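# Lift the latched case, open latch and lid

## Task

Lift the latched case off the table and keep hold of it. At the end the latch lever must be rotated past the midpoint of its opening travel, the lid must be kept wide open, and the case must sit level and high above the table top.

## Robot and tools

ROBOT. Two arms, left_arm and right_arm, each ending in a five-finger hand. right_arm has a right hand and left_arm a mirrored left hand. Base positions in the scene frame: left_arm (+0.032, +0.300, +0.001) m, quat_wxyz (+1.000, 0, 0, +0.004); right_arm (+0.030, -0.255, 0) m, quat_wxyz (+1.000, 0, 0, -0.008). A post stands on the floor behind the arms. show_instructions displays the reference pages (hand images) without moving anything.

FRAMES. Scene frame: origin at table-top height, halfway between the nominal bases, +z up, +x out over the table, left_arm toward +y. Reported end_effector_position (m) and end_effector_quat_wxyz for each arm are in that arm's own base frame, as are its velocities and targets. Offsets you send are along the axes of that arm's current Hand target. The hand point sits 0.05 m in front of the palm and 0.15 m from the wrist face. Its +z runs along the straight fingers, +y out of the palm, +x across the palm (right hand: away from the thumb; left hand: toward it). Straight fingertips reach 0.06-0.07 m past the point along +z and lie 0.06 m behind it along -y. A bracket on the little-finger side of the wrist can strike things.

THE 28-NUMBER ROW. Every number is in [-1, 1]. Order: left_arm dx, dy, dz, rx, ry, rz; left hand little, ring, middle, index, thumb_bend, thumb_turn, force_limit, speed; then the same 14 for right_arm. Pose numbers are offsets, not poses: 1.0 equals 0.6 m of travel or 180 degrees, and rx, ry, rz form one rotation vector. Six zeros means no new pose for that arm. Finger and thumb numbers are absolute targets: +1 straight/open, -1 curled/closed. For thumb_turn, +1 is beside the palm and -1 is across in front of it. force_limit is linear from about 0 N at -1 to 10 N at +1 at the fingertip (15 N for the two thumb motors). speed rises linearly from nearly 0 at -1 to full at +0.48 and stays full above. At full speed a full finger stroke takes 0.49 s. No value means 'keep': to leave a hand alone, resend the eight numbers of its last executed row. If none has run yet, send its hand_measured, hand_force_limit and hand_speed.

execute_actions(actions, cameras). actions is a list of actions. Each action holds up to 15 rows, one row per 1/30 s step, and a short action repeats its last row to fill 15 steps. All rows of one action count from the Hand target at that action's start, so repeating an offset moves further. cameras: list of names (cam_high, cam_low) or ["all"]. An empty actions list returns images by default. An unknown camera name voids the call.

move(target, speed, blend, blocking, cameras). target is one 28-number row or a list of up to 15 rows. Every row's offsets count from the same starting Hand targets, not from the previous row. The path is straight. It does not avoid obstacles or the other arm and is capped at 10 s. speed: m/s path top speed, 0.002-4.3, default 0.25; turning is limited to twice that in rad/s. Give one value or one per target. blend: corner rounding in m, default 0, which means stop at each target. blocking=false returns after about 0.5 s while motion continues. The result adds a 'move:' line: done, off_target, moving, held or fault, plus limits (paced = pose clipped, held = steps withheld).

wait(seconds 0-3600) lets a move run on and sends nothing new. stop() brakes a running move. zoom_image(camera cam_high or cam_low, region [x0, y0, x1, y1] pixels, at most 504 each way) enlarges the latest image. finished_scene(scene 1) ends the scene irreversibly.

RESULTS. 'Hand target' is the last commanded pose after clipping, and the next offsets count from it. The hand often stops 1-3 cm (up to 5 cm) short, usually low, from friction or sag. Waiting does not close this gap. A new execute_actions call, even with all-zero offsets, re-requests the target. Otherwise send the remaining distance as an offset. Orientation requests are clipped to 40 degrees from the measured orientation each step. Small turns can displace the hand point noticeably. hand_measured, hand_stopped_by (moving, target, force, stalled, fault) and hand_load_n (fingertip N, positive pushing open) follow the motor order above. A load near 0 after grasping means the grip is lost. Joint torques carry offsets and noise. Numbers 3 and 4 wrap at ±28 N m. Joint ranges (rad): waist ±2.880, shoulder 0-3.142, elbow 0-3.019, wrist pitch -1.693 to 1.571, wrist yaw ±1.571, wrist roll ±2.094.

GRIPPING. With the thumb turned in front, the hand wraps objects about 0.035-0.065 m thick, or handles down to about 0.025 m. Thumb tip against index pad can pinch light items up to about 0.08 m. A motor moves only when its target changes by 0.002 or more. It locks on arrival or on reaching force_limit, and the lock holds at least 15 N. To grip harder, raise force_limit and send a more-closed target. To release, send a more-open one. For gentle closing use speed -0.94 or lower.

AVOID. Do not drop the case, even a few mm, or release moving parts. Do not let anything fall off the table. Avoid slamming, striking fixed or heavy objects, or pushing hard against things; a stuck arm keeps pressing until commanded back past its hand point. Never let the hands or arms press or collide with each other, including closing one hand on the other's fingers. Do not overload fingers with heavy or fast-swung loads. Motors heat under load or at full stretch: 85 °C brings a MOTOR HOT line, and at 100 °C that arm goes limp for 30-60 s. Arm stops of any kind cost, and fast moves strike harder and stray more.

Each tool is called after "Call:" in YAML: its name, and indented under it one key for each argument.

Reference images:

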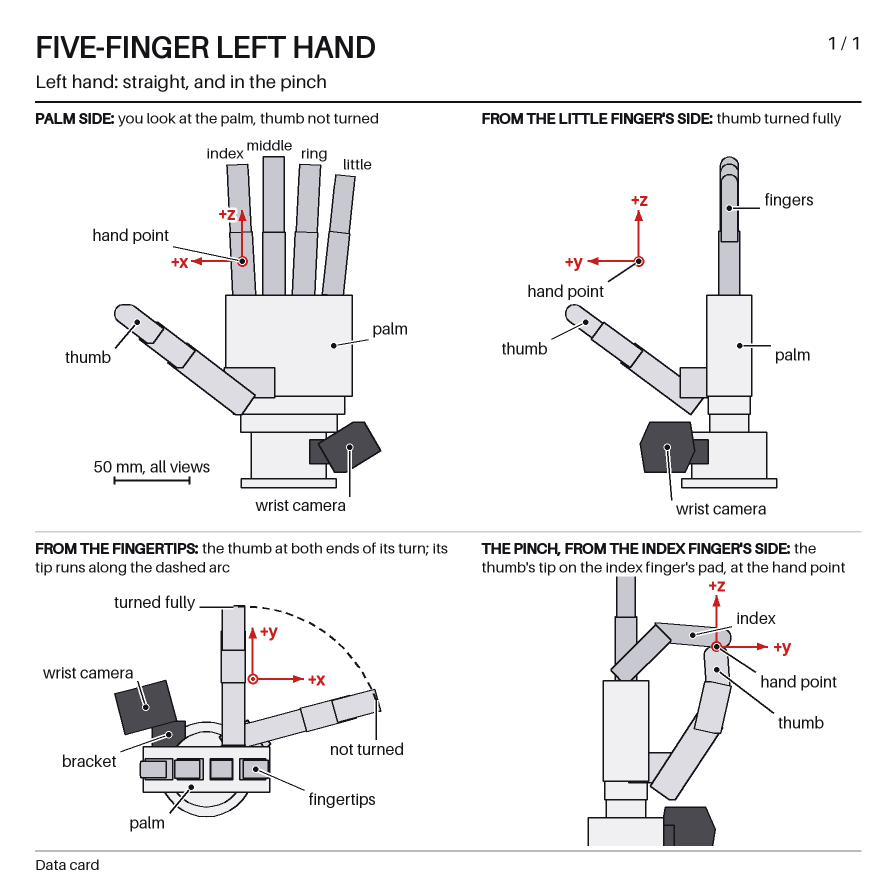

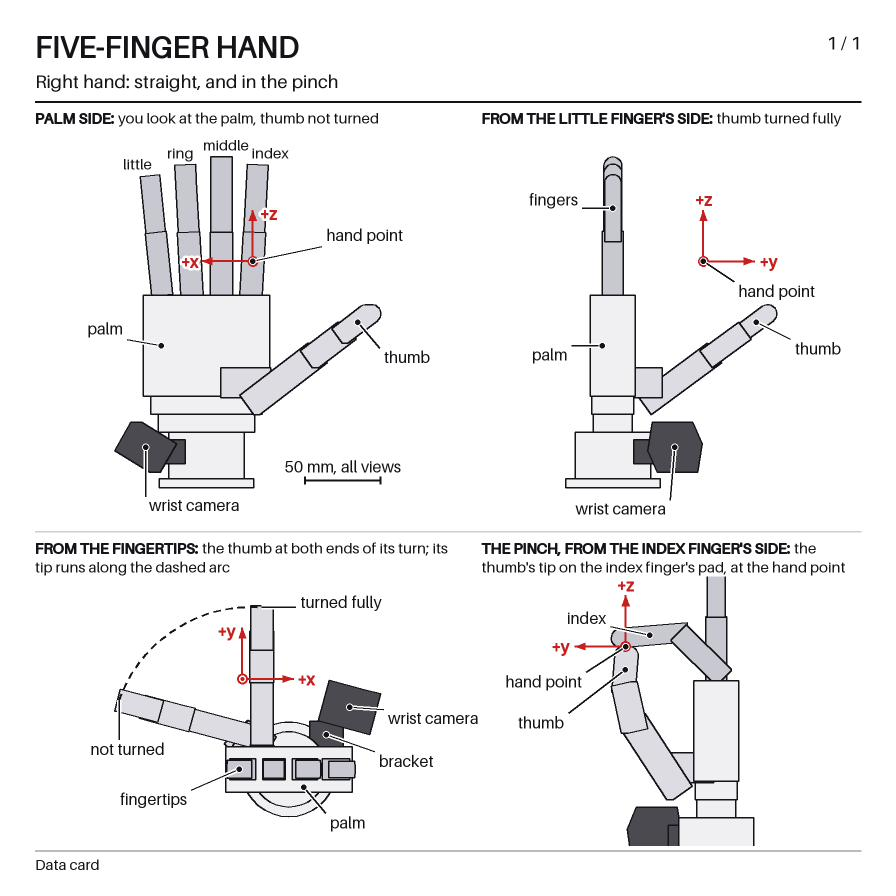

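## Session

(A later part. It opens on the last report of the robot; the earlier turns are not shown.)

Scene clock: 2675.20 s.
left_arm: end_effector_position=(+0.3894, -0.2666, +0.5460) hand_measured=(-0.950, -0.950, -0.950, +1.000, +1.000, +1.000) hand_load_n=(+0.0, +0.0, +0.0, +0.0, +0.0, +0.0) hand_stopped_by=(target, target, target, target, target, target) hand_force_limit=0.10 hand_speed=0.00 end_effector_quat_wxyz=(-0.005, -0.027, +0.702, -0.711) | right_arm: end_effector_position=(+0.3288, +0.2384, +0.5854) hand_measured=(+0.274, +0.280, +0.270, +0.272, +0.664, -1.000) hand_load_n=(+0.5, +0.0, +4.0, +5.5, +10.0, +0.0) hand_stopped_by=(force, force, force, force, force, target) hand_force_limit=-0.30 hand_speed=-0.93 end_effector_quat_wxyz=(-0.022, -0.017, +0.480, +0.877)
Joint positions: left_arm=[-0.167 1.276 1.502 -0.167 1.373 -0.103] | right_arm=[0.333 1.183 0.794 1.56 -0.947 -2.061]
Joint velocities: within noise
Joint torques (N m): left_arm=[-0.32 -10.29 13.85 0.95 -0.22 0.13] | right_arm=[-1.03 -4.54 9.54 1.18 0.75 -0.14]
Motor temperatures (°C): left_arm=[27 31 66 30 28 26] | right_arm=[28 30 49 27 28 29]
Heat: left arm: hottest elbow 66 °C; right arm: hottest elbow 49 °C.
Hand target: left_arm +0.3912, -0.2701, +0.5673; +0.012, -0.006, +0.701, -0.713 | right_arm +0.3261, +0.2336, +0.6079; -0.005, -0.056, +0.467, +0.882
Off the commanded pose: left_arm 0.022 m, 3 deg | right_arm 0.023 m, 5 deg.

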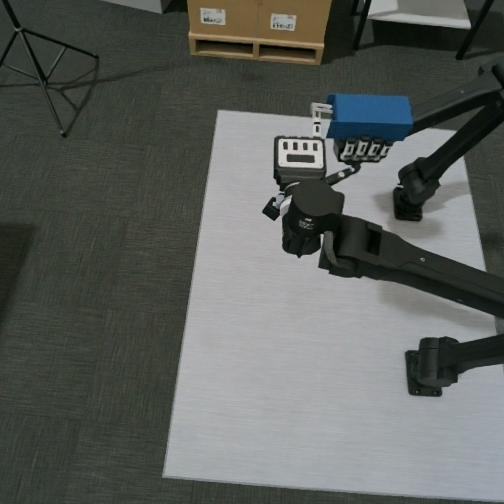

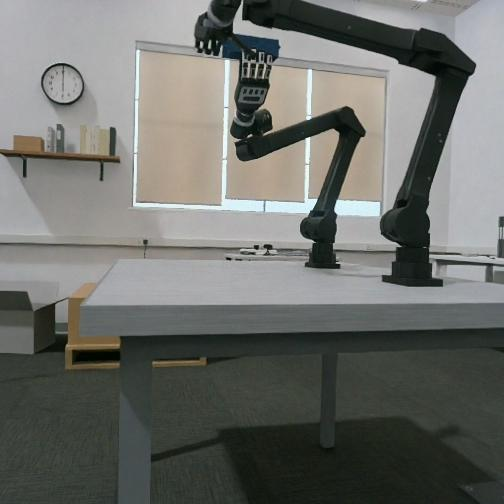

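Call:
zoom_image:
  camera: "cam_high"
  region: [290, 85, 350, 145]

Call:
zoom_image:
  camera: "cam_low"
  region: [190, 5, 290, 105]

Scaled by 8.400.

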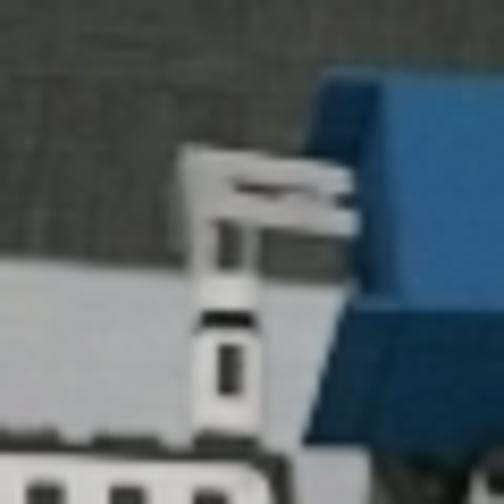

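Scaled by 5.040.

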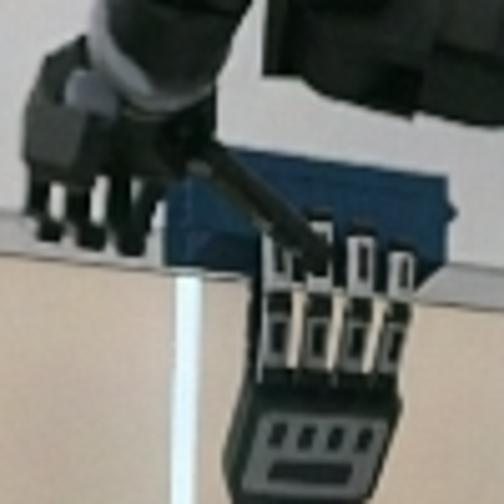

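Call:
move:
  target: [0.006,-0.018,0.007,0,0,0,-0.95,-0.95,-0.95,1,1,1,0.1,0,0,0,0,0,0,0,0.25,0.24,0.18,0.16,0.5,-1,-0.3,-0.93]
  speed: 0.03
  cameras: ["all"]

Call:
zoom_image:
  camera: "cam_high"
  region: [290, 85, 350, 145]

Call:
zoom_image:
  camera: "cam_low"
  region: [190, 5, 290, 105]

Scene clock: 2678.30 s.
left_arm: end_effector_position=(+0.3862, -0.2708, +0.5573) hand_measured=(-0.950, -0.950, -0.950, +1.000, +1.000, +1.000) hand_load_n=(+0.0, +0.0, +0.0, +0.0, +0.0, +0.0) hand_stopped_by=(target, target, target, target, target, target) hand_force_limit=0.10 hand_speed=0.00 end_effector_quat_wxyz=(-0.005, -0.027, +0.703, -0.711) | right_arm: end_effector_position=(+0.3288, +0.2384, +0.5854) hand_measured=(+0.274, +0.280, +0.270, +0.272, +0.664, -1.000) hand_load_n=(+0.5, +0.0, +4.0, +5.0, +10.0, +0.0) hand_stopped_by=(force, force, force, force, force, target) hand_force_limit=-0.30 hand_speed=-0.93 end_effector_quat_wxyz=(-0.022, -0.017, +0.480, +0.877)
Joint positions: left_arm=[-0.178 1.277 1.534 -0.204 1.361 -0.098] | right_arm=[0.333 1.183 0.794 1.56 -0.947 -2.061]
Joint torques (N m): left_arm=[-0.38 -10.29 13.75 1.01 -0.22 0.11] | right_arm=[-1.03 -4.48 9.54 1.17 0.75 -0.14]
Motor temperatures (°C): left_arm=[27 31 66 30 28 26] | right_arm=[28 30 49 27 28 29]
Heat: left arm: hottest elbow 66 °C; right arm: hottest elbow 49 °C.
Hand target: left_arm +0.3876, -0.2742, +0.5781; +0.012, -0.006, +0.701, -0.713 | right_arm +0.3261, +0.2336, +0.6079; -0.005, -0.056, +0.467, +0.882
Off the commanded pose: left_arm 0.021 m, 3 deg | right_arm 0.023 m, 5 deg.
joint sent to its limit (right arm) — joint 4 (wrist pitch), upper limit. The joint targets still meet the commanded pose.
move: off_target (left_arm)

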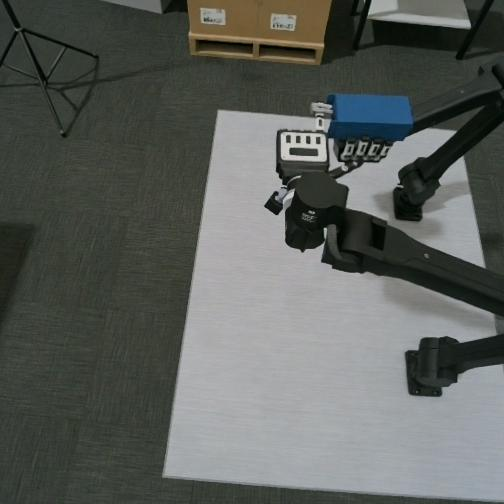

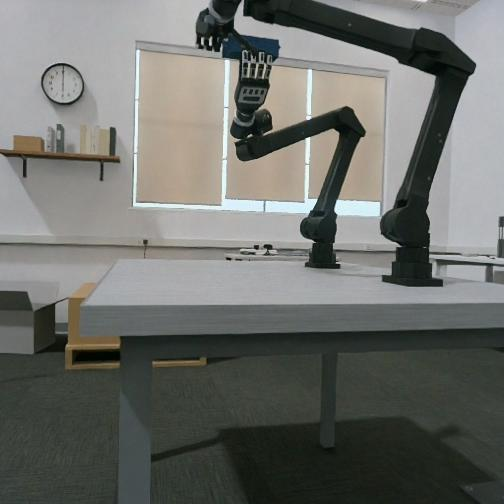

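Scaled by 8.400.

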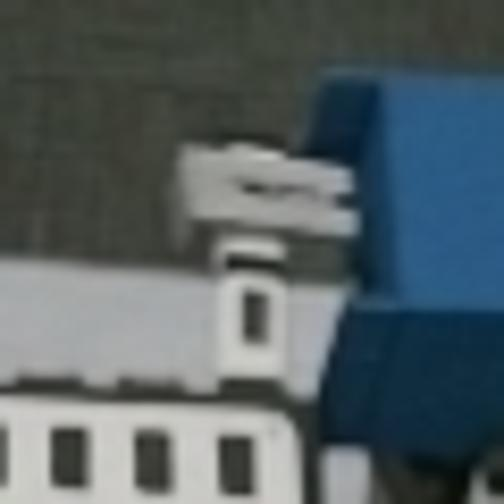

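Scaled by 5.040.

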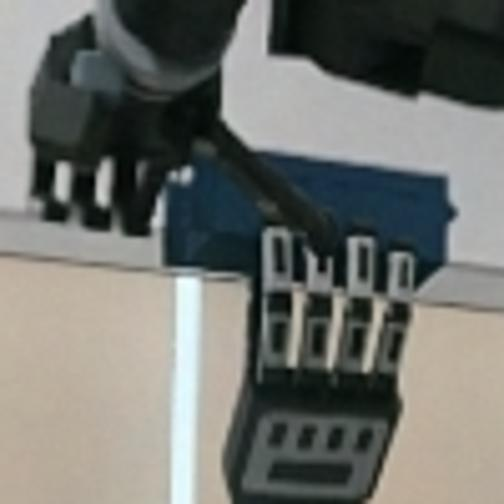

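Call:
move:
  target: [0,-0.025,0,0,0,0,-0.95,-0.95,-0.95,1,1,1,0.1,0,0,0,0,0,0,0,0.25,0.24,0.18,0.16,0.5,-1,-0.3,-0.93]
  speed: 0.03
  cameras: ["all"]

Call:
zoom_image:
  camera: "cam_high"
  region: [290, 85, 350, 145]

Call:
zoom_image:
  camera: "cam_low"
  region: [190, 5, 290, 105]

Scene clock: 2680.33 s.
left_arm: end_effector_position=(+0.3877, -0.2710, +0.5688) hand_measured=(-0.950, -0.950, -0.950, +1.000, +1.000, +1.000) hand_load_n=(+0.0, +0.0, +0.0, -0.5, +0.0, -0.5) hand_stopped_by=(target, target, target, target, target, target) hand_force_limit=0.10 hand_speed=0.00 end_effector_quat_wxyz=(-0.007, -0.029, +0.703, -0.710) | right_arm: end_effector_position=(+0.3278, +0.2380, +0.5884) hand_measured=(+0.274, +0.280, +0.270, +0.272, +0.664, -1.000) hand_load_n=(+0.5, +0.0, +4.0, +5.0, +10.0, +0.0) hand_stopped_by=(force, force, force, force, force, target) hand_force_limit=-0.30 hand_speed=-0.93 end_effector_quat_wxyz=(-0.019, -0.021, +0.479, +0.877)
Joint positions: left_arm=[-0.178 1.29 1.579 -0.244 1.361 -0.096] | right_arm=[0.333 1.183 0.8 1.562 -0.947 -2.064]
Joint torques (N m): left_arm=[-0.26 -10.58 14.13 1.05 -0.17 0.11] | right_arm=[-1.03 -4.54 9.21 1.1 0.75 -0.11]
Motor temperatures (°C): left_arm=[27 31 66 30 28 26] | right_arm=[28 30 50 27 28 29]
Heat: left arm: hottest elbow 66 °C; right arm: hottest elbow 50 °C.
Hand target: left_arm +0.3875, -0.2740, +0.5931; +0.012, -0.006, +0.701, -0.713 | right_arm +0.3260, +0.2336, +0.6080; -0.005, -0.056, +0.467, +0.882
Off the commanded pose: left_arm 0.025 m, 3 deg | right_arm 0.020 m, 5 deg.
joint sent to its limit (right arm) — joint 4 (wrist pitch), upper limit. The joint targets still meet the commanded pose.
move: off_target (left_arm)

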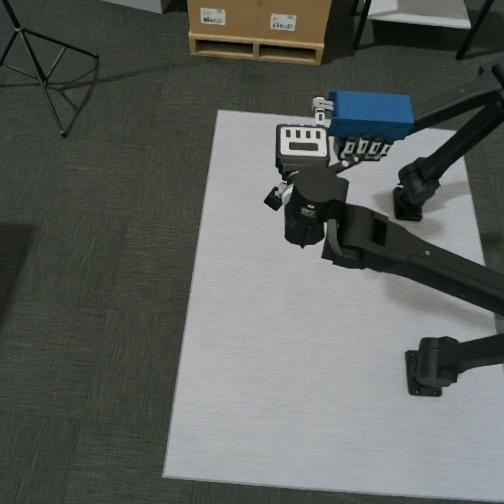

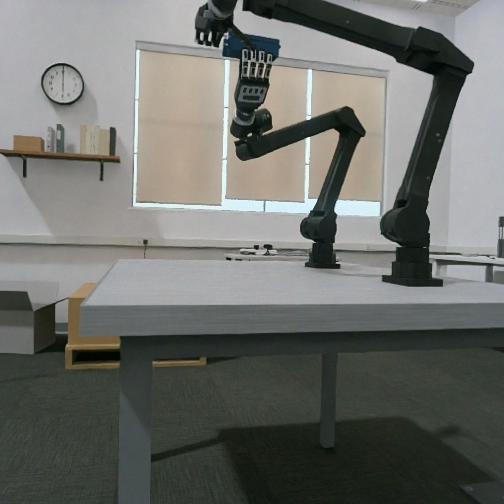

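Scaled by 8.400.

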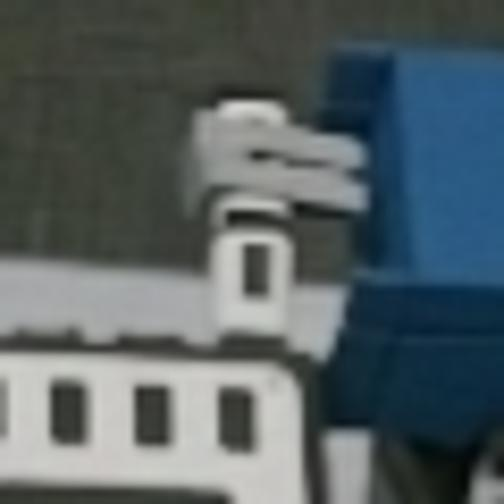

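Scaled by 5.040.

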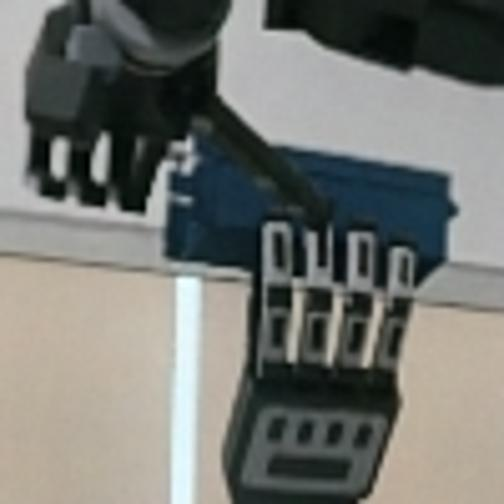

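Call:
zoom_image:
  camera: "cam_low"
  region: [210, 20, 290, 70]

Scaled by 6.300.

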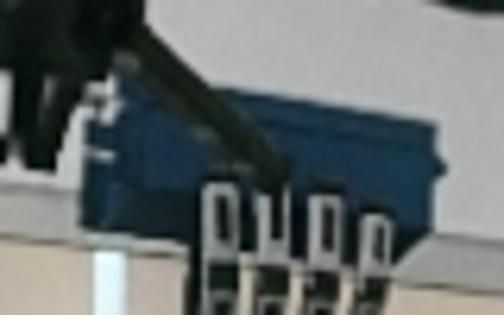

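Call:
move:
  target: [0.001,-0.02,0,0,0,0,-0.95,-0.95,-0.95,1,1,1,0.1,0,0,0,0,0,0,0,0.25,0.24,0.18,0.16,0.5,-1,-0.3,-0.93]
  speed: 0.03
  cameras: ["all"]

Call:
zoom_image:
  camera: "cam_high"
  region: [290, 75, 420, 175]

Call:
zoom_image:
  camera: "cam_low"
  region: [190, 5, 290, 85]

Scene clock: 2683.40 s.
left_arm: end_effector_position=(+0.3878, -0.2711, +0.5814) hand_measured=(-0.950, -0.950, -0.950, +1.000, +1.000, +1.000) hand_load_n=(+0.0, +0.0, +0.0, -0.5, -0.5, +0.0) hand_stopped_by=(target, target, target, target, target, target) hand_force_limit=0.10 hand_speed=0.00 end_effector_quat_wxyz=(-0.007, -0.029, +0.703, -0.710) | right_arm: end_effector_position=(+0.3278, +0.2377, +0.5884) hand_measured=(+0.274, +0.280, +0.270, +0.272, +0.664, -1.000) hand_load_n=(+0.5, +0.5, +4.0, +5.0, +10.0, +0.0) hand_stopped_by=(force, force, force, force, force, target) hand_force_limit=-0.30 hand_speed=-0.93 end_effector_quat_wxyz=(-0.018, -0.021, +0.479, +0.877)
Joint positions: left_arm=[-0.178 1.3 1.623 -0.277 1.361 -0.095] | right_arm=[0.332 1.183 0.8 1.562 -0.947 -2.065]
Joint torques (N m): left_arm=[-0.26 -10.75 13.97 0.98 -0.17 0.11] | right_arm=[-0.97 -4.48 9.2 1.09 0.75 -0.09]
Motor temperatures (°C): left_arm=[27 31 67 30 28 26] | right_arm=[28 30 50 27 28 29]
Heat: left arm: hottest elbow 67 °C; right arm: hottest elbow 50 °C.
Hand target: left_arm +0.3868, -0.2738, +0.6051; +0.012, -0.006, +0.701, -0.713 | right_arm +0.3261, +0.2335, +0.6080; -0.005, -0.056, +0.467, +0.882
Off the commanded pose: left_arm 0.024 m, 3 deg | right_arm 0.020 m, 5 deg.
joint sent to its limit (right arm) — joint 4 (wrist pitch), upper limit. The joint targets still meet the commanded pose.
move: off_target (left_arm)

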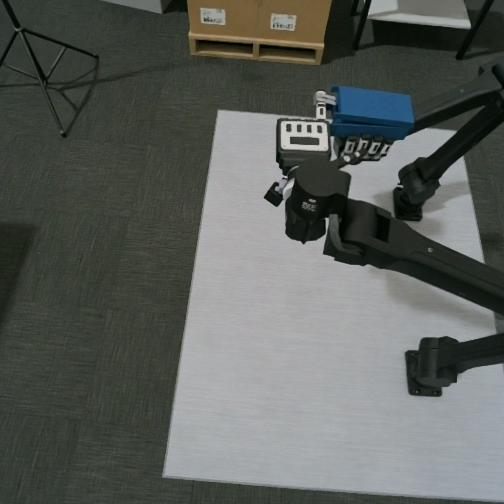

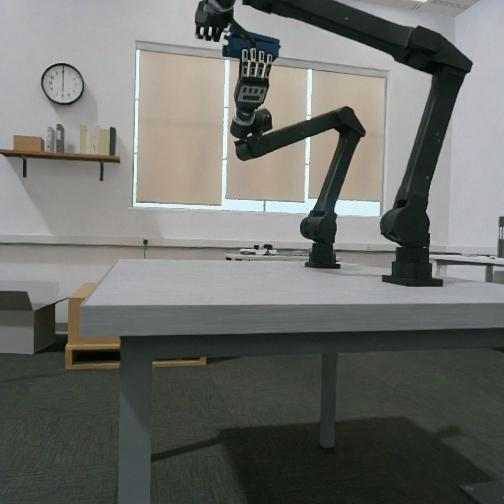

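Scaled by 3.877.

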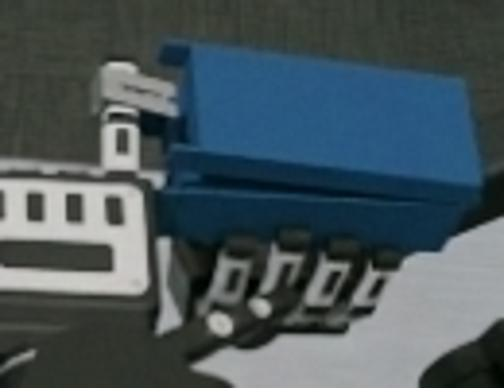

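Scaled by 5.040.

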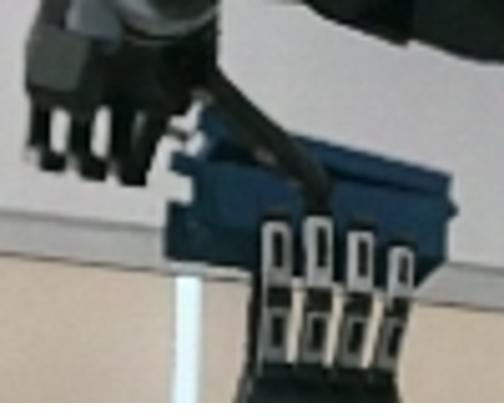

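Call:
move:
  target:
    - [0.003,-0.02,0,0,0,0,-0.95,-0.95,-0.95,1,1,1,0.1,0,0,0,0,0,0,0,0.25,0.24,0.18,0.16,0.5,-1,-0.3,-0.93]
    - [0.0085,-0.04,0,0,0,0,-0.95,-0.95,-0.95,1,1,1,0.1,0,0,0,0,0,0,0,0.25,0.24,0.18,0.16,0.5,-1,-0.3,-0.93]
  speed: 0.03
  blend: 0.003
  cameras: ["all"]

Call:
zoom_image:
  camera: "cam_high"
  region: [290, 75, 420, 175]

Call:
zoom_image:
  camera: "cam_low"
  region: [190, 5, 290, 85]

Scene clock: 2688.87 s.
left_arm: end_effector_position=(+0.3828, -0.2708, +0.6067) hand_measured=(-0.950, -0.950, -0.950, +1.000, +1.000, +1.000) hand_load_n=(+0.0, +0.0, +0.0, -0.5, +0.0, +0.0) hand_stopped_by=(target, target, target, target, target, target) hand_force_limit=0.10 hand_speed=0.00 end_effector_quat_wxyz=(-0.007, -0.028, +0.703, -0.711) | right_arm: end_effector_position=(+0.3279, +0.2375, +0.5885) hand_measured=(+0.274, +0.280, +0.270, +0.272, +0.664, -1.000) hand_load_n=(+0.5, +0.0, +4.5, +5.0, +10.0, +0.0) hand_stopped_by=(force, force, force, force, force, target) hand_force_limit=-0.30 hand_speed=-0.93 end_effector_quat_wxyz=(-0.017, -0.021, +0.479, +0.877)
Joint positions: left_arm=[-0.18 1.312 1.704 -0.345 1.361 -0.095] | right_arm=[0.332 1.183 0.8 1.563 -0.947 -2.066]
Joint torques (N m): left_arm=[-0.32 -10.81 13.71 1.17 -0.25 0.11] | right_arm=[-0.97 -4.48 9.21 1.07 0.75 -0.09]
Motor temperatures (°C): left_arm=[27 31 67 30 28 26] | right_arm=[28 30 50 27 28 29]
Heat: left arm: hottest elbow 67 °C; right arm: hottest elbow 50 °C.
Hand target: left_arm +0.3815, -0.2735, +0.6291; +0.012, -0.006, +0.701, -0.713 | right_arm +0.3262, +0.2335, +0.6080; -0.005, -0.056, +0.467, +0.882
Off the commanded pose: left_arm 0.023 m, 3 deg | right_arm 0.020 m, 5 deg.
joint sent to its limit (right arm) — joint 4 (wrist pitch), upper limit. The joint targets still meet the commanded pose.
move: off_target (left_arm)

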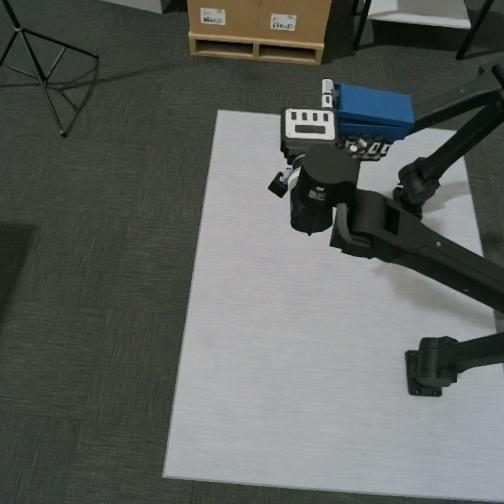

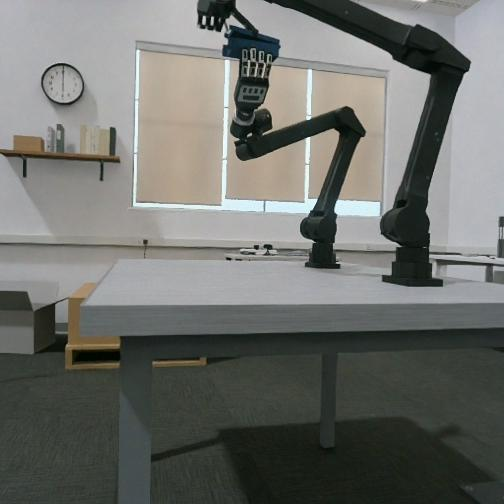

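Scaled by 3.877.

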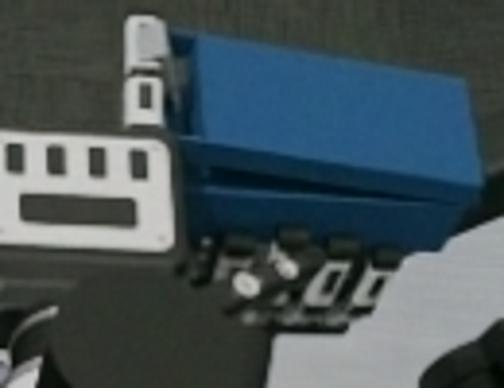

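Scaled by 5.040.

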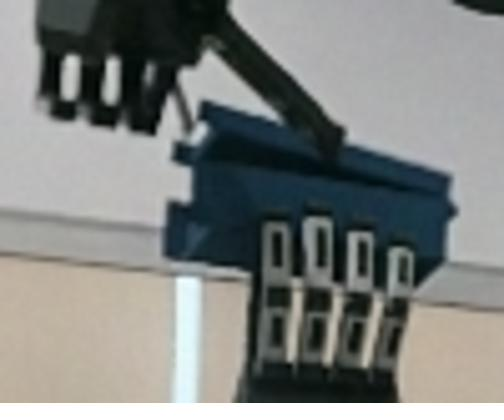

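Call:
zoom_image:
  camera: "cam_high"
  region: [310, 70, 350, 110]

Call:
zoom_image:
  camera: "cam_low"
  region: [210, 15, 250, 55]

Scaled by 12.600.

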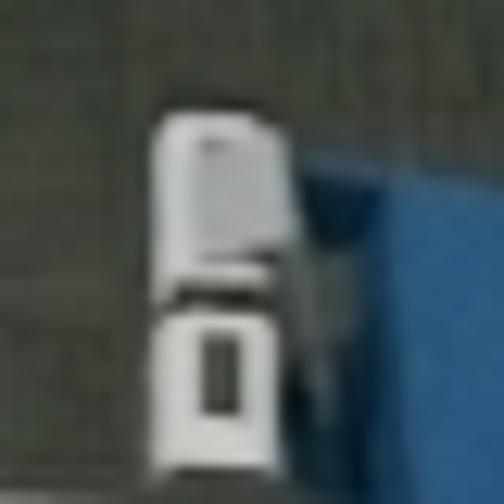

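Scaled by 12.600.

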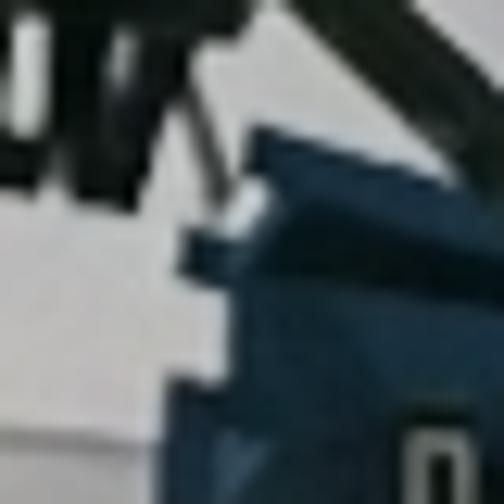

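Call:
move:
  target:
    - [0.01,-0.028,0,0,0,0,-0.95,-0.95,-0.95,1,1,1,0.1,0,0,0,0,0,0,0,0.25,0.24,0.18,0.16,0.5,-1,-0.3,-0.93]
    - [0.02,-0.055,0,0,0,0,-0.95,-0.95,-0.95,1,1,1,0.1,0,0,0,0,0,0,0,0.25,0.24,0.18,0.16,0.5,-1,-0.3,-0.93]
  speed: 0.03
  blend: 0.003
  cameras: ["all"]

Call:
zoom_image:
  camera: "cam_high"
  region: [310, 60, 420, 170]

Call:
zoom_image:
  camera: "cam_low"
  region: [200, 0, 290, 90]

Scene clock: 2700.97 s.
left_arm: end_effector_position=(+0.3717, -0.2708, +0.6406) hand_measured=(-0.950, -0.950, -0.950, +1.000, +1.000, +1.000) hand_load_n=(+0.0, +0.0, +0.0, -1.0, +0.0, -0.5) hand_stopped_by=(target, target, target, target, target, target) hand_force_limit=0.10 hand_speed=0.00 end_effector_quat_wxyz=(-0.007, -0.026, +0.703, -0.710) | right_arm: end_effector_position=(+0.3285, +0.2367, +0.5887) hand_measured=(+0.274, +0.280, +0.270, +0.272, +0.664, -1.000) hand_load_n=(+0.5, +0.0, +4.5, +5.0, +10.0, +0.0) hand_stopped_by=(force, force, force, force, force, target) hand_force_limit=-0.30 hand_speed=-0.93 end_effector_quat_wxyz=(-0.016, -0.020, +0.478, +0.878)
Joint positions: left_arm=[-0.185 1.326 1.816 -0.445 1.359 -0.091] | right_arm=[0.33 1.183 0.8 1.563 -0.945 -2.066]
Joint torques (N m): left_arm=[-0.26 -10.23 13.31 1.09 -0.36 0.1] | right_arm=[-0.79 -4.48 9.21 1.07 0.71 -0.09]
Motor temperatures (°C): left_arm=[27 31 66 30 28 26] | right_arm=[28 30 50 27 28 29]
Heat: left arm: hottest elbow 66 °C; right arm: hottest elbow 50 °C.
Hand target: left_arm +0.3693, -0.2732, +0.6619; +0.012, -0.006, +0.701, -0.713 | right_arm +0.3262, +0.2335, +0.6080; -0.005, -0.056, +0.467, +0.882
Off the commanded pose: left_arm 0.022 m, 3 deg | right_arm 0.020 m, 5 deg.
joint sent to its limit (right arm) — joint 4 (wrist pitch), upper limit. The joint targets still meet the commanded pose.
move: off_target (left_arm)

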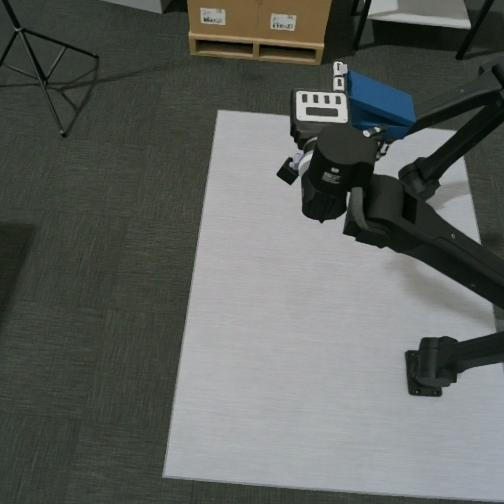

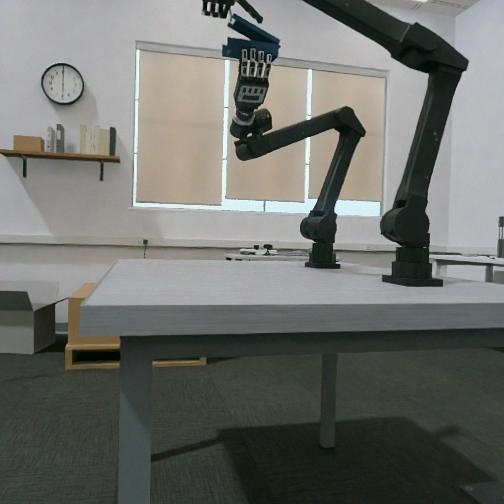

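Scaled by 4.582.

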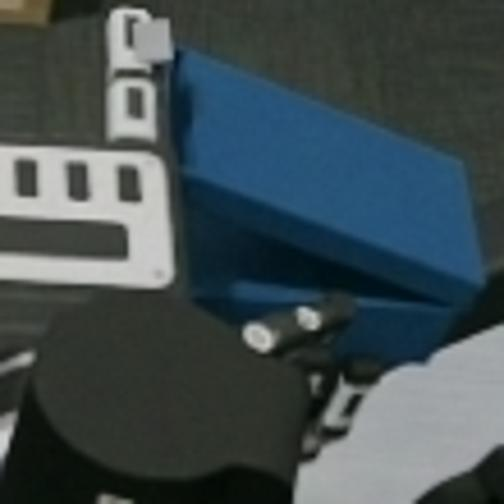

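Scaled by 5.600.

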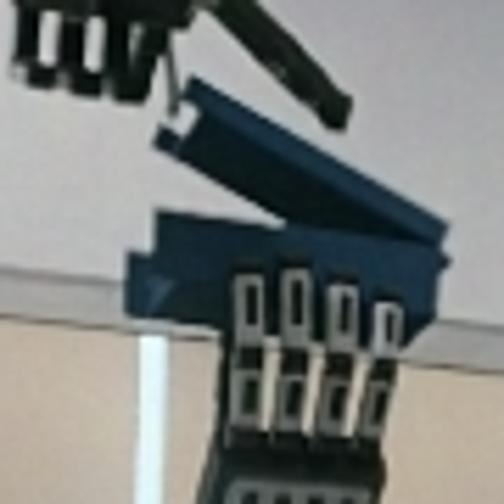

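Call:
move:
  target:
    - [0.028,-0.032,0,0,0,0,-0.95,-0.95,-0.95,1,1,1,0.1,0,0,0,0,0,0,0,0.25,0.24,0.18,0.16,0.5,-1,-0.3,-0.93]
    - [0.06,-0.06,0,0,0,0,-0.95,-0.95,-0.95,1,1,1,0.1,0,0,0,0,0,0,0,0.25,0.24,0.18,0.16,0.5,-1,-0.3,-0.93]
  speed: 0.03
  blend: 0.003
  cameras: ["all"]

Call:
zoom_image:
  camera: "cam_high"
  region: [310, 50, 430, 170]

Call:
zoom_image:
  camera: "cam_low"
  region: [200, 0, 290, 90]

Scene clock: 2706.30 s.
left_arm: end_effector_position=(+0.3492, -0.2733, +0.6686) hand_measured=(-0.950, -0.950, -0.950, +1.000, +1.000, +1.000) hand_load_n=(+0.0, +0.0, +0.0, -1.0, +0.0, +0.0) hand_stopped_by=(target, target, target, target, target, target) hand_force_limit=0.10 hand_speed=0.00 end_effector_quat_wxyz=(-0.013, -0.034, +0.705, -0.708) | right_arm: end_effector_position=(+0.3287, +0.2359, +0.5907) hand_measured=(+0.274, +0.280, +0.270, +0.272, +0.664, -1.000) hand_load_n=(+1.0, +0.0, +4.0, +5.0, +10.0, +0.0) hand_stopped_by=(force, force, force, force, force, target) hand_force_limit=-0.30 hand_speed=-0.93 end_effector_quat_wxyz=(-0.015, -0.021, +0.477, +0.879)
Joint positions: left_arm=[-0.202 1.32 1.905 -0.573 1.339 -0.079] | right_arm=[0.329 1.183 0.804 1.563 -0.942 -2.066]
Joint torques (N m): left_arm=[-0.44 -11.75 12.88 1.09 -0.29 0.08] | right_arm=[-0.73 -4.42 8.98 1.06 0.59 -0.09]
Motor temperatures (°C): left_arm=[27 31 66 30 28 26] | right_arm=[28 30 50 27 28 29]
Heat: left arm: hottest elbow 66 °C; right arm: hottest elbow 50 °C.
Hand target: left_arm +0.3330, -0.2736, +0.6976; +0.012, -0.006, +0.701, -0.713 | right_arm +0.3261, +0.2336, +0.6080; -0.005, -0.056, +0.467, +0.882
Off the commanded pose: left_arm 0.033 m, 4 deg | right_arm 0.018 m, 4 deg.
joint sent to its limit (right arm) — joint 4 (wrist pitch), upper limit. The joint targets still meet the commanded pose.
move: off_target (left_arm)

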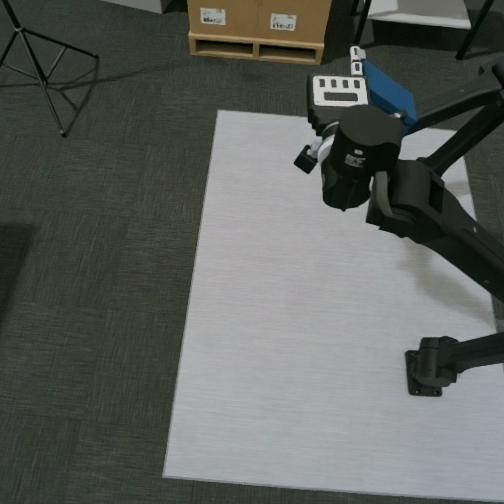

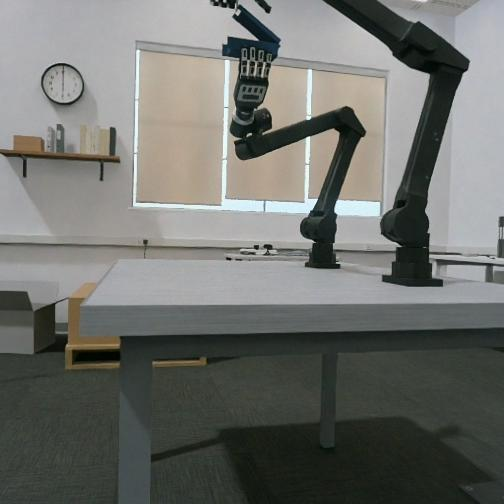

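Scaled by 4.200.

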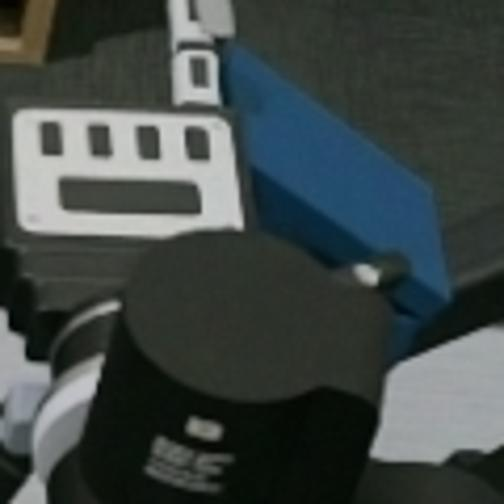

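Scaled by 5.600.

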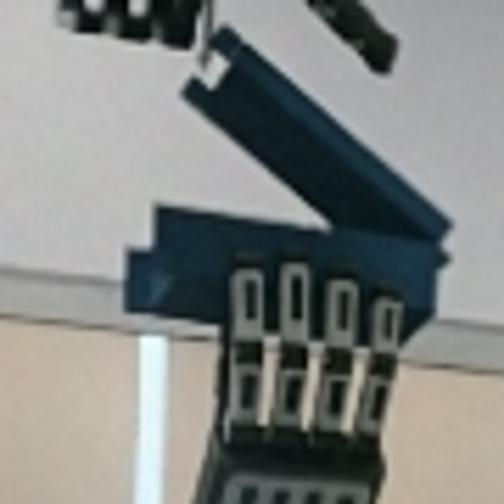

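Call:
move:
  target:
    - [0.006,-0.004,0,0,0,0,-0.95,-0.95,-0.95,1,1,1,0.1,0,0,0,0,0,0,0,0.25,0.24,0.18,0.16,0.5,-1,-0.3,-0.93]
    - [0.043,-0.024,0,0,0,0,-0.95,-0.95,-0.95,1,1,1,0.1,0,0,0,0,0,0,0,0.25,0.24,0.18,0.16,0.5,-1,-0.3,-0.93]
  speed: 0.03
  blend: 0.002
  cameras: ["all"]

Call:
zoom_image:
  camera: "cam_high"
  region: [310, 40, 430, 160]

Call:
zoom_image:
  camera: "cam_low"
  region: [200, 0, 290, 90]

Scene clock: 2711.30 s.
left_arm: end_effector_position=(+0.3266, -0.2740, +0.6841) hand_measured=(-0.950, -0.950, -0.950, +1.000, +1.000, +1.000) hand_load_n=(+0.0, +0.0, +0.0, -0.5, +0.0, -0.5) hand_stopped_by=(target, target, target, target, target, target) hand_force_limit=0.10 hand_speed=0.00 end_effector_quat_wxyz=(-0.011, -0.036, +0.705, -0.708) | right_arm: end_effector_position=(+0.3273, +0.2356, +0.5912) hand_measured=(+0.274, +0.280, +0.270, +0.272, +0.664, -1.000) hand_load_n=(+0.5, +0.0, +4.0, +5.0, +10.0, +0.0) hand_stopped_by=(force, force, force, force, force, target) hand_force_limit=-0.30 hand_speed=-0.93 end_effector_quat_wxyz=(-0.012, -0.024, +0.476, +0.879)
Joint positions: left_arm=[-0.217 1.29 1.93 -0.631 1.318 -0.076] | right_arm=[0.329 1.183 0.804 1.567 -0.943 -2.07]
Joint torques (N m): left_arm=[-0.62 -11.16 12.41 1.03 -0.13 0.12] | right_arm=[-0.73 -4.42 8.99 0.87 0.61 -0.03]
Motor temperatures (°C): left_arm=[27 31 66 30 28 26] | right_arm=[28 30 50 27 28 29]
Heat: left arm: hottest elbow 66 °C; right arm: hottest elbow 50 °C.
Hand target: left_arm +0.3071, -0.2741, +0.7118; +0.012, -0.006, +0.701, -0.713 | right_arm +0.3261, +0.2336, +0.6079; -0.005, -0.056, +0.467, +0.882
Off the commanded pose: left_arm 0.034 m, 4 deg | right_arm 0.017 m, 4 deg.
joint sent to its limit (right arm) — joint 4 (wrist pitch), upper limit. The joint targets still meet the commanded pose.
move: off_target (left_arm)

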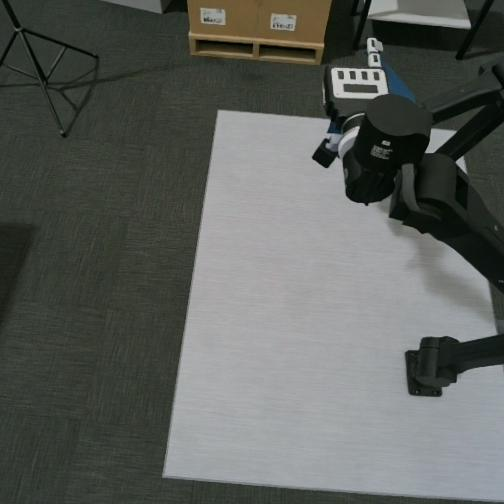

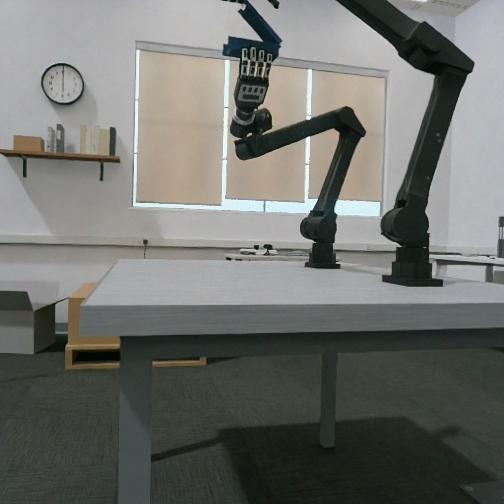

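Scaled by 4.200.

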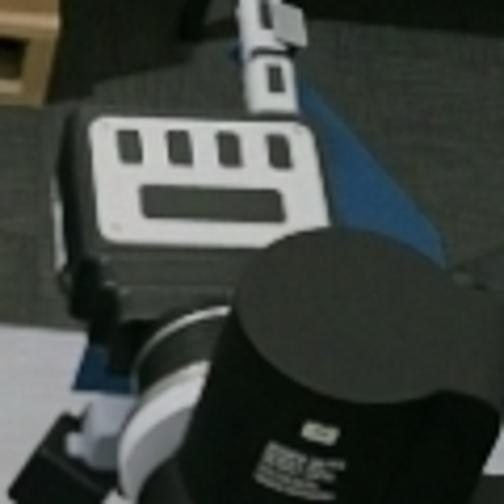

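Scaled by 5.600.

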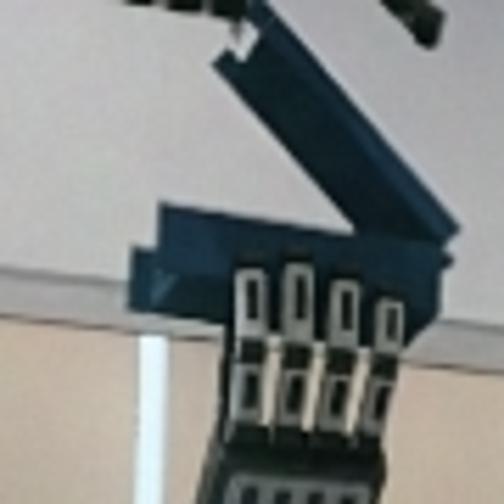

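Call:
move:
  target:
    - [0.025,-0.008,0,0,0,0,-0.95,-0.95,-0.95,1,1,1,0.1,0,0,0,0,0,0,0,0.25,0.24,0.18,0.16,0.5,-1,-0.3,-0.93]
    - [0.05,-0.01,0,0,0,0,-0.95,-0.95,-0.95,1,1,1,0.1,0,0,0,0,0,0,0,0.25,0.24,0.18,0.16,0.5,-1,-0.3,-0.93]
  speed: 0.03
  blend: 0.002
  cameras: ["all"]

Call:
zoom_image:
  camera: "cam_high"
  region: [310, 20, 430, 140]

Call:
zoom_image:
  camera: "cam_low"
  region: [200, 0, 290, 90]

Scene clock: 2715.67 s.
left_arm: end_effector_position=(+0.2948, -0.2746, +0.6984) hand_measured=(-0.950, -0.950, -0.950, +1.000, +1.000, +1.000) hand_load_n=(+0.0, +0.0, +0.0, +0.0, +0.0, -0.5) hand_stopped_by=(target, target, target, target, target, target) hand_force_limit=0.10 hand_speed=0.00 end_effector_quat_wxyz=(-0.004, -0.032, +0.704, -0.709) | right_arm: end_effector_position=(+0.3257, +0.2361, +0.5909) hand_measured=(+0.274, +0.280, +0.270, +0.272, +0.664, -1.000) hand_load_n=(+1.0, +0.0, +4.0, +4.5, +10.5, +0.0) hand_stopped_by=(force, force, force, force, force, target) hand_force_limit=-0.30 hand_speed=-0.93 end_effector_quat_wxyz=(-0.008, -0.029, +0.478, +0.878)
Joint positions: left_arm=[-0.24 1.237 1.93 -0.672 1.291 -0.07] | right_arm=[0.329 1.183 0.804 1.57 -0.949 -2.079]
Joint torques (N m): left_arm=[-0.79 -9.93 10.92 1.02 0.04 0.13] | right_arm=[-0.73 -4.48 9.01 0.75 0.82 0.05]
Motor temperatures (°C): left_arm=[27 31 65 30 28 26] | right_arm=[28 30 50 27 28 29]
Heat: left arm: hottest elbow 65 °C; right arm: hottest elbow 50 °C.
Hand target: left_arm +0.2770, -0.2747, +0.7176; +0.012, -0.006, +0.701, -0.713 | right_arm +0.3261, +0.2336, +0.6080; -0.005, -0.056, +0.467, +0.882
Off the commanded pose: left_arm 0.026 m, 3 deg | right_arm 0.017 m, 3 deg.
joint sent to its limit (right arm) — joint 4 (wrist pitch), upper limit. The joint targets still meet the commanded pose.
move: off_target (left_arm)

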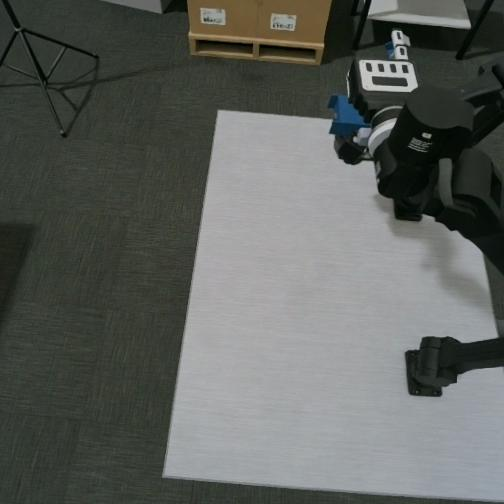

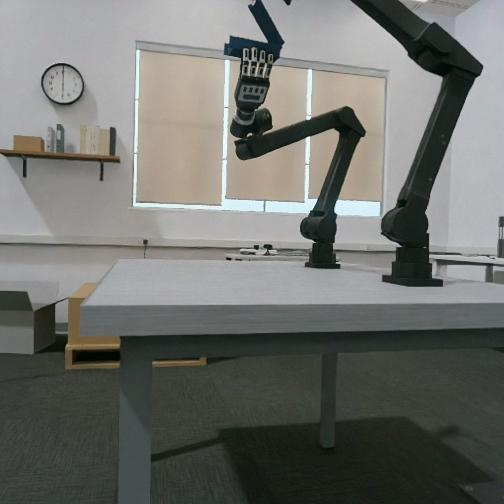

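Scaled by 4.200.

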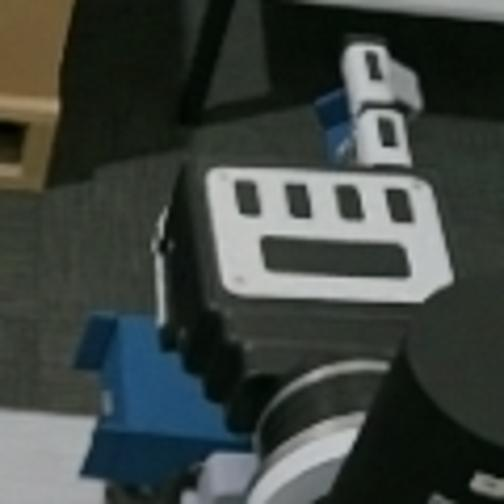

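Scaled by 5.600.

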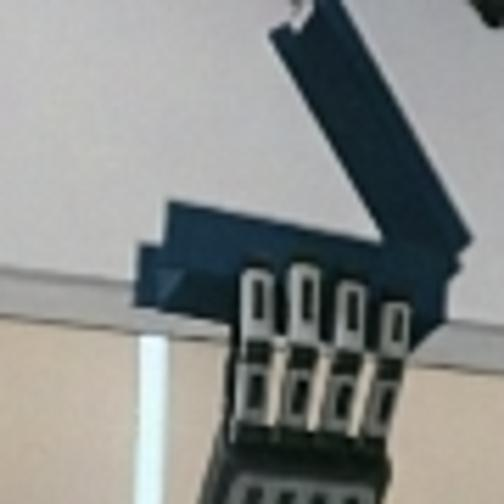

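Call:
move:
  target:
    - [0.03,-0.006,0,0,0,0,-0.95,-0.95,-0.95,1,1,1,0.1,0,0,0,0,0,0,0,0.25,0.24,0.18,0.16,0.5,-1,-0.3,-0.93]
    - [0.055,-0.006,0,0,0,0,-0.95,-0.95,-0.95,1,1,1,0.1,0,0,0,0,0,0,0,0.25,0.24,0.18,0.16,0.5,-1,-0.3,-0.93]
  speed: 0.03
  blend: 0.002
  cameras: ["all"]

Call:
zoom_image:
  camera: "cam_high"
  region: [320, 20, 440, 140]

Call:
zoom_image:
  camera: "cam_low"
  region: [200, 0, 300, 100]

Scene clock: 2721.33 s.
left_arm: end_effector_position=(+0.2573, -0.2765, +0.7117) hand_measured=(-0.950, -0.950, -0.950, +1.000, +1.000, +1.000) hand_load_n=(+0.0, +0.0, +0.0, -0.5, +0.0, -0.5) hand_stopped_by=(target, target, target, target, target, target) hand_force_limit=0.10 hand_speed=0.00 end_effector_quat_wxyz=(+0.003, -0.022, +0.703, -0.711) | right_arm: end_effector_position=(+0.3256, +0.2362, +0.5908) hand_measured=(+0.274, +0.280, +0.270, +0.272, +0.664, -1.000) hand_load_n=(+1.0, +0.5, +4.0, +4.5, +10.0, +0.0) hand_stopped_by=(force, force, force, force, force, target) hand_force_limit=-0.30 hand_speed=-0.93 end_effector_quat_wxyz=(-0.008, -0.029, +0.479, +0.878)
Joint positions: left_arm=[-0.276 1.18 1.93 -0.717 1.259 -0.058] | right_arm=[0.329 1.183 0.804 1.57 -0.95 -2.079]
Joint torques (N m): left_arm=[-0.5 -8.7 8.68 1.14 -0.08 0.11] | right_arm=[-0.79 -4.42 9.01 0.73 0.85 0.06]
Motor temperatures (°C): left_arm=[27 31 64 30 28 26] | right_arm=[28 30 50 27 28 29]
Heat: left arm: hottest elbow 64 °C; right arm: hottest elbow 50 °C.
Hand target: left_arm +0.2439, -0.2755, +0.7210; +0.012, -0.006, +0.701, -0.713 | right_arm +0.3261, +0.2336, +0.6080; -0.005, -0.056, +0.467, +0.882
Off the commanded pose: left_arm 0.016 m, 2 deg | right_arm 0.017 m, 3 deg.
joint sent to its limit (right arm) — joint 4 (wrist pitch), upper limit. The joint targets still meet the commanded pose.
move: off_target (left_arm)

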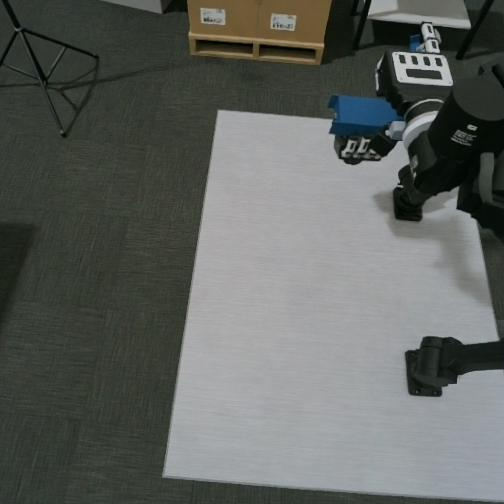

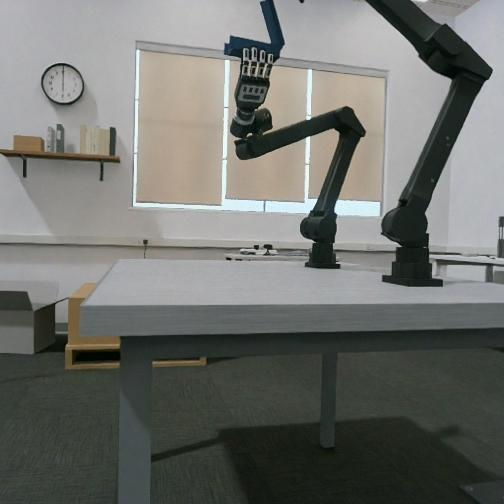

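Scaled by 4.200.

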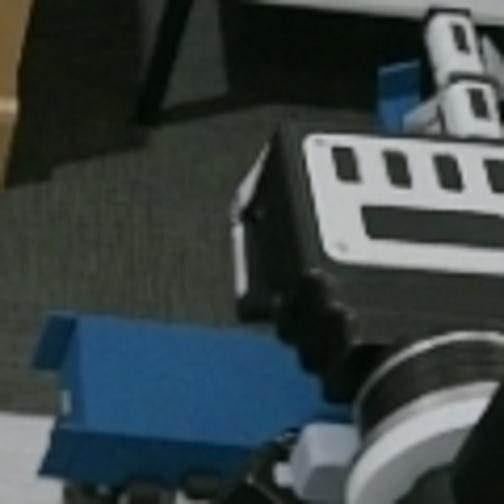

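Scaled by 5.040.

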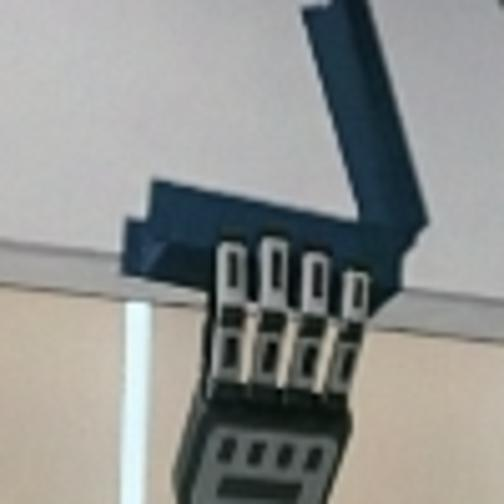

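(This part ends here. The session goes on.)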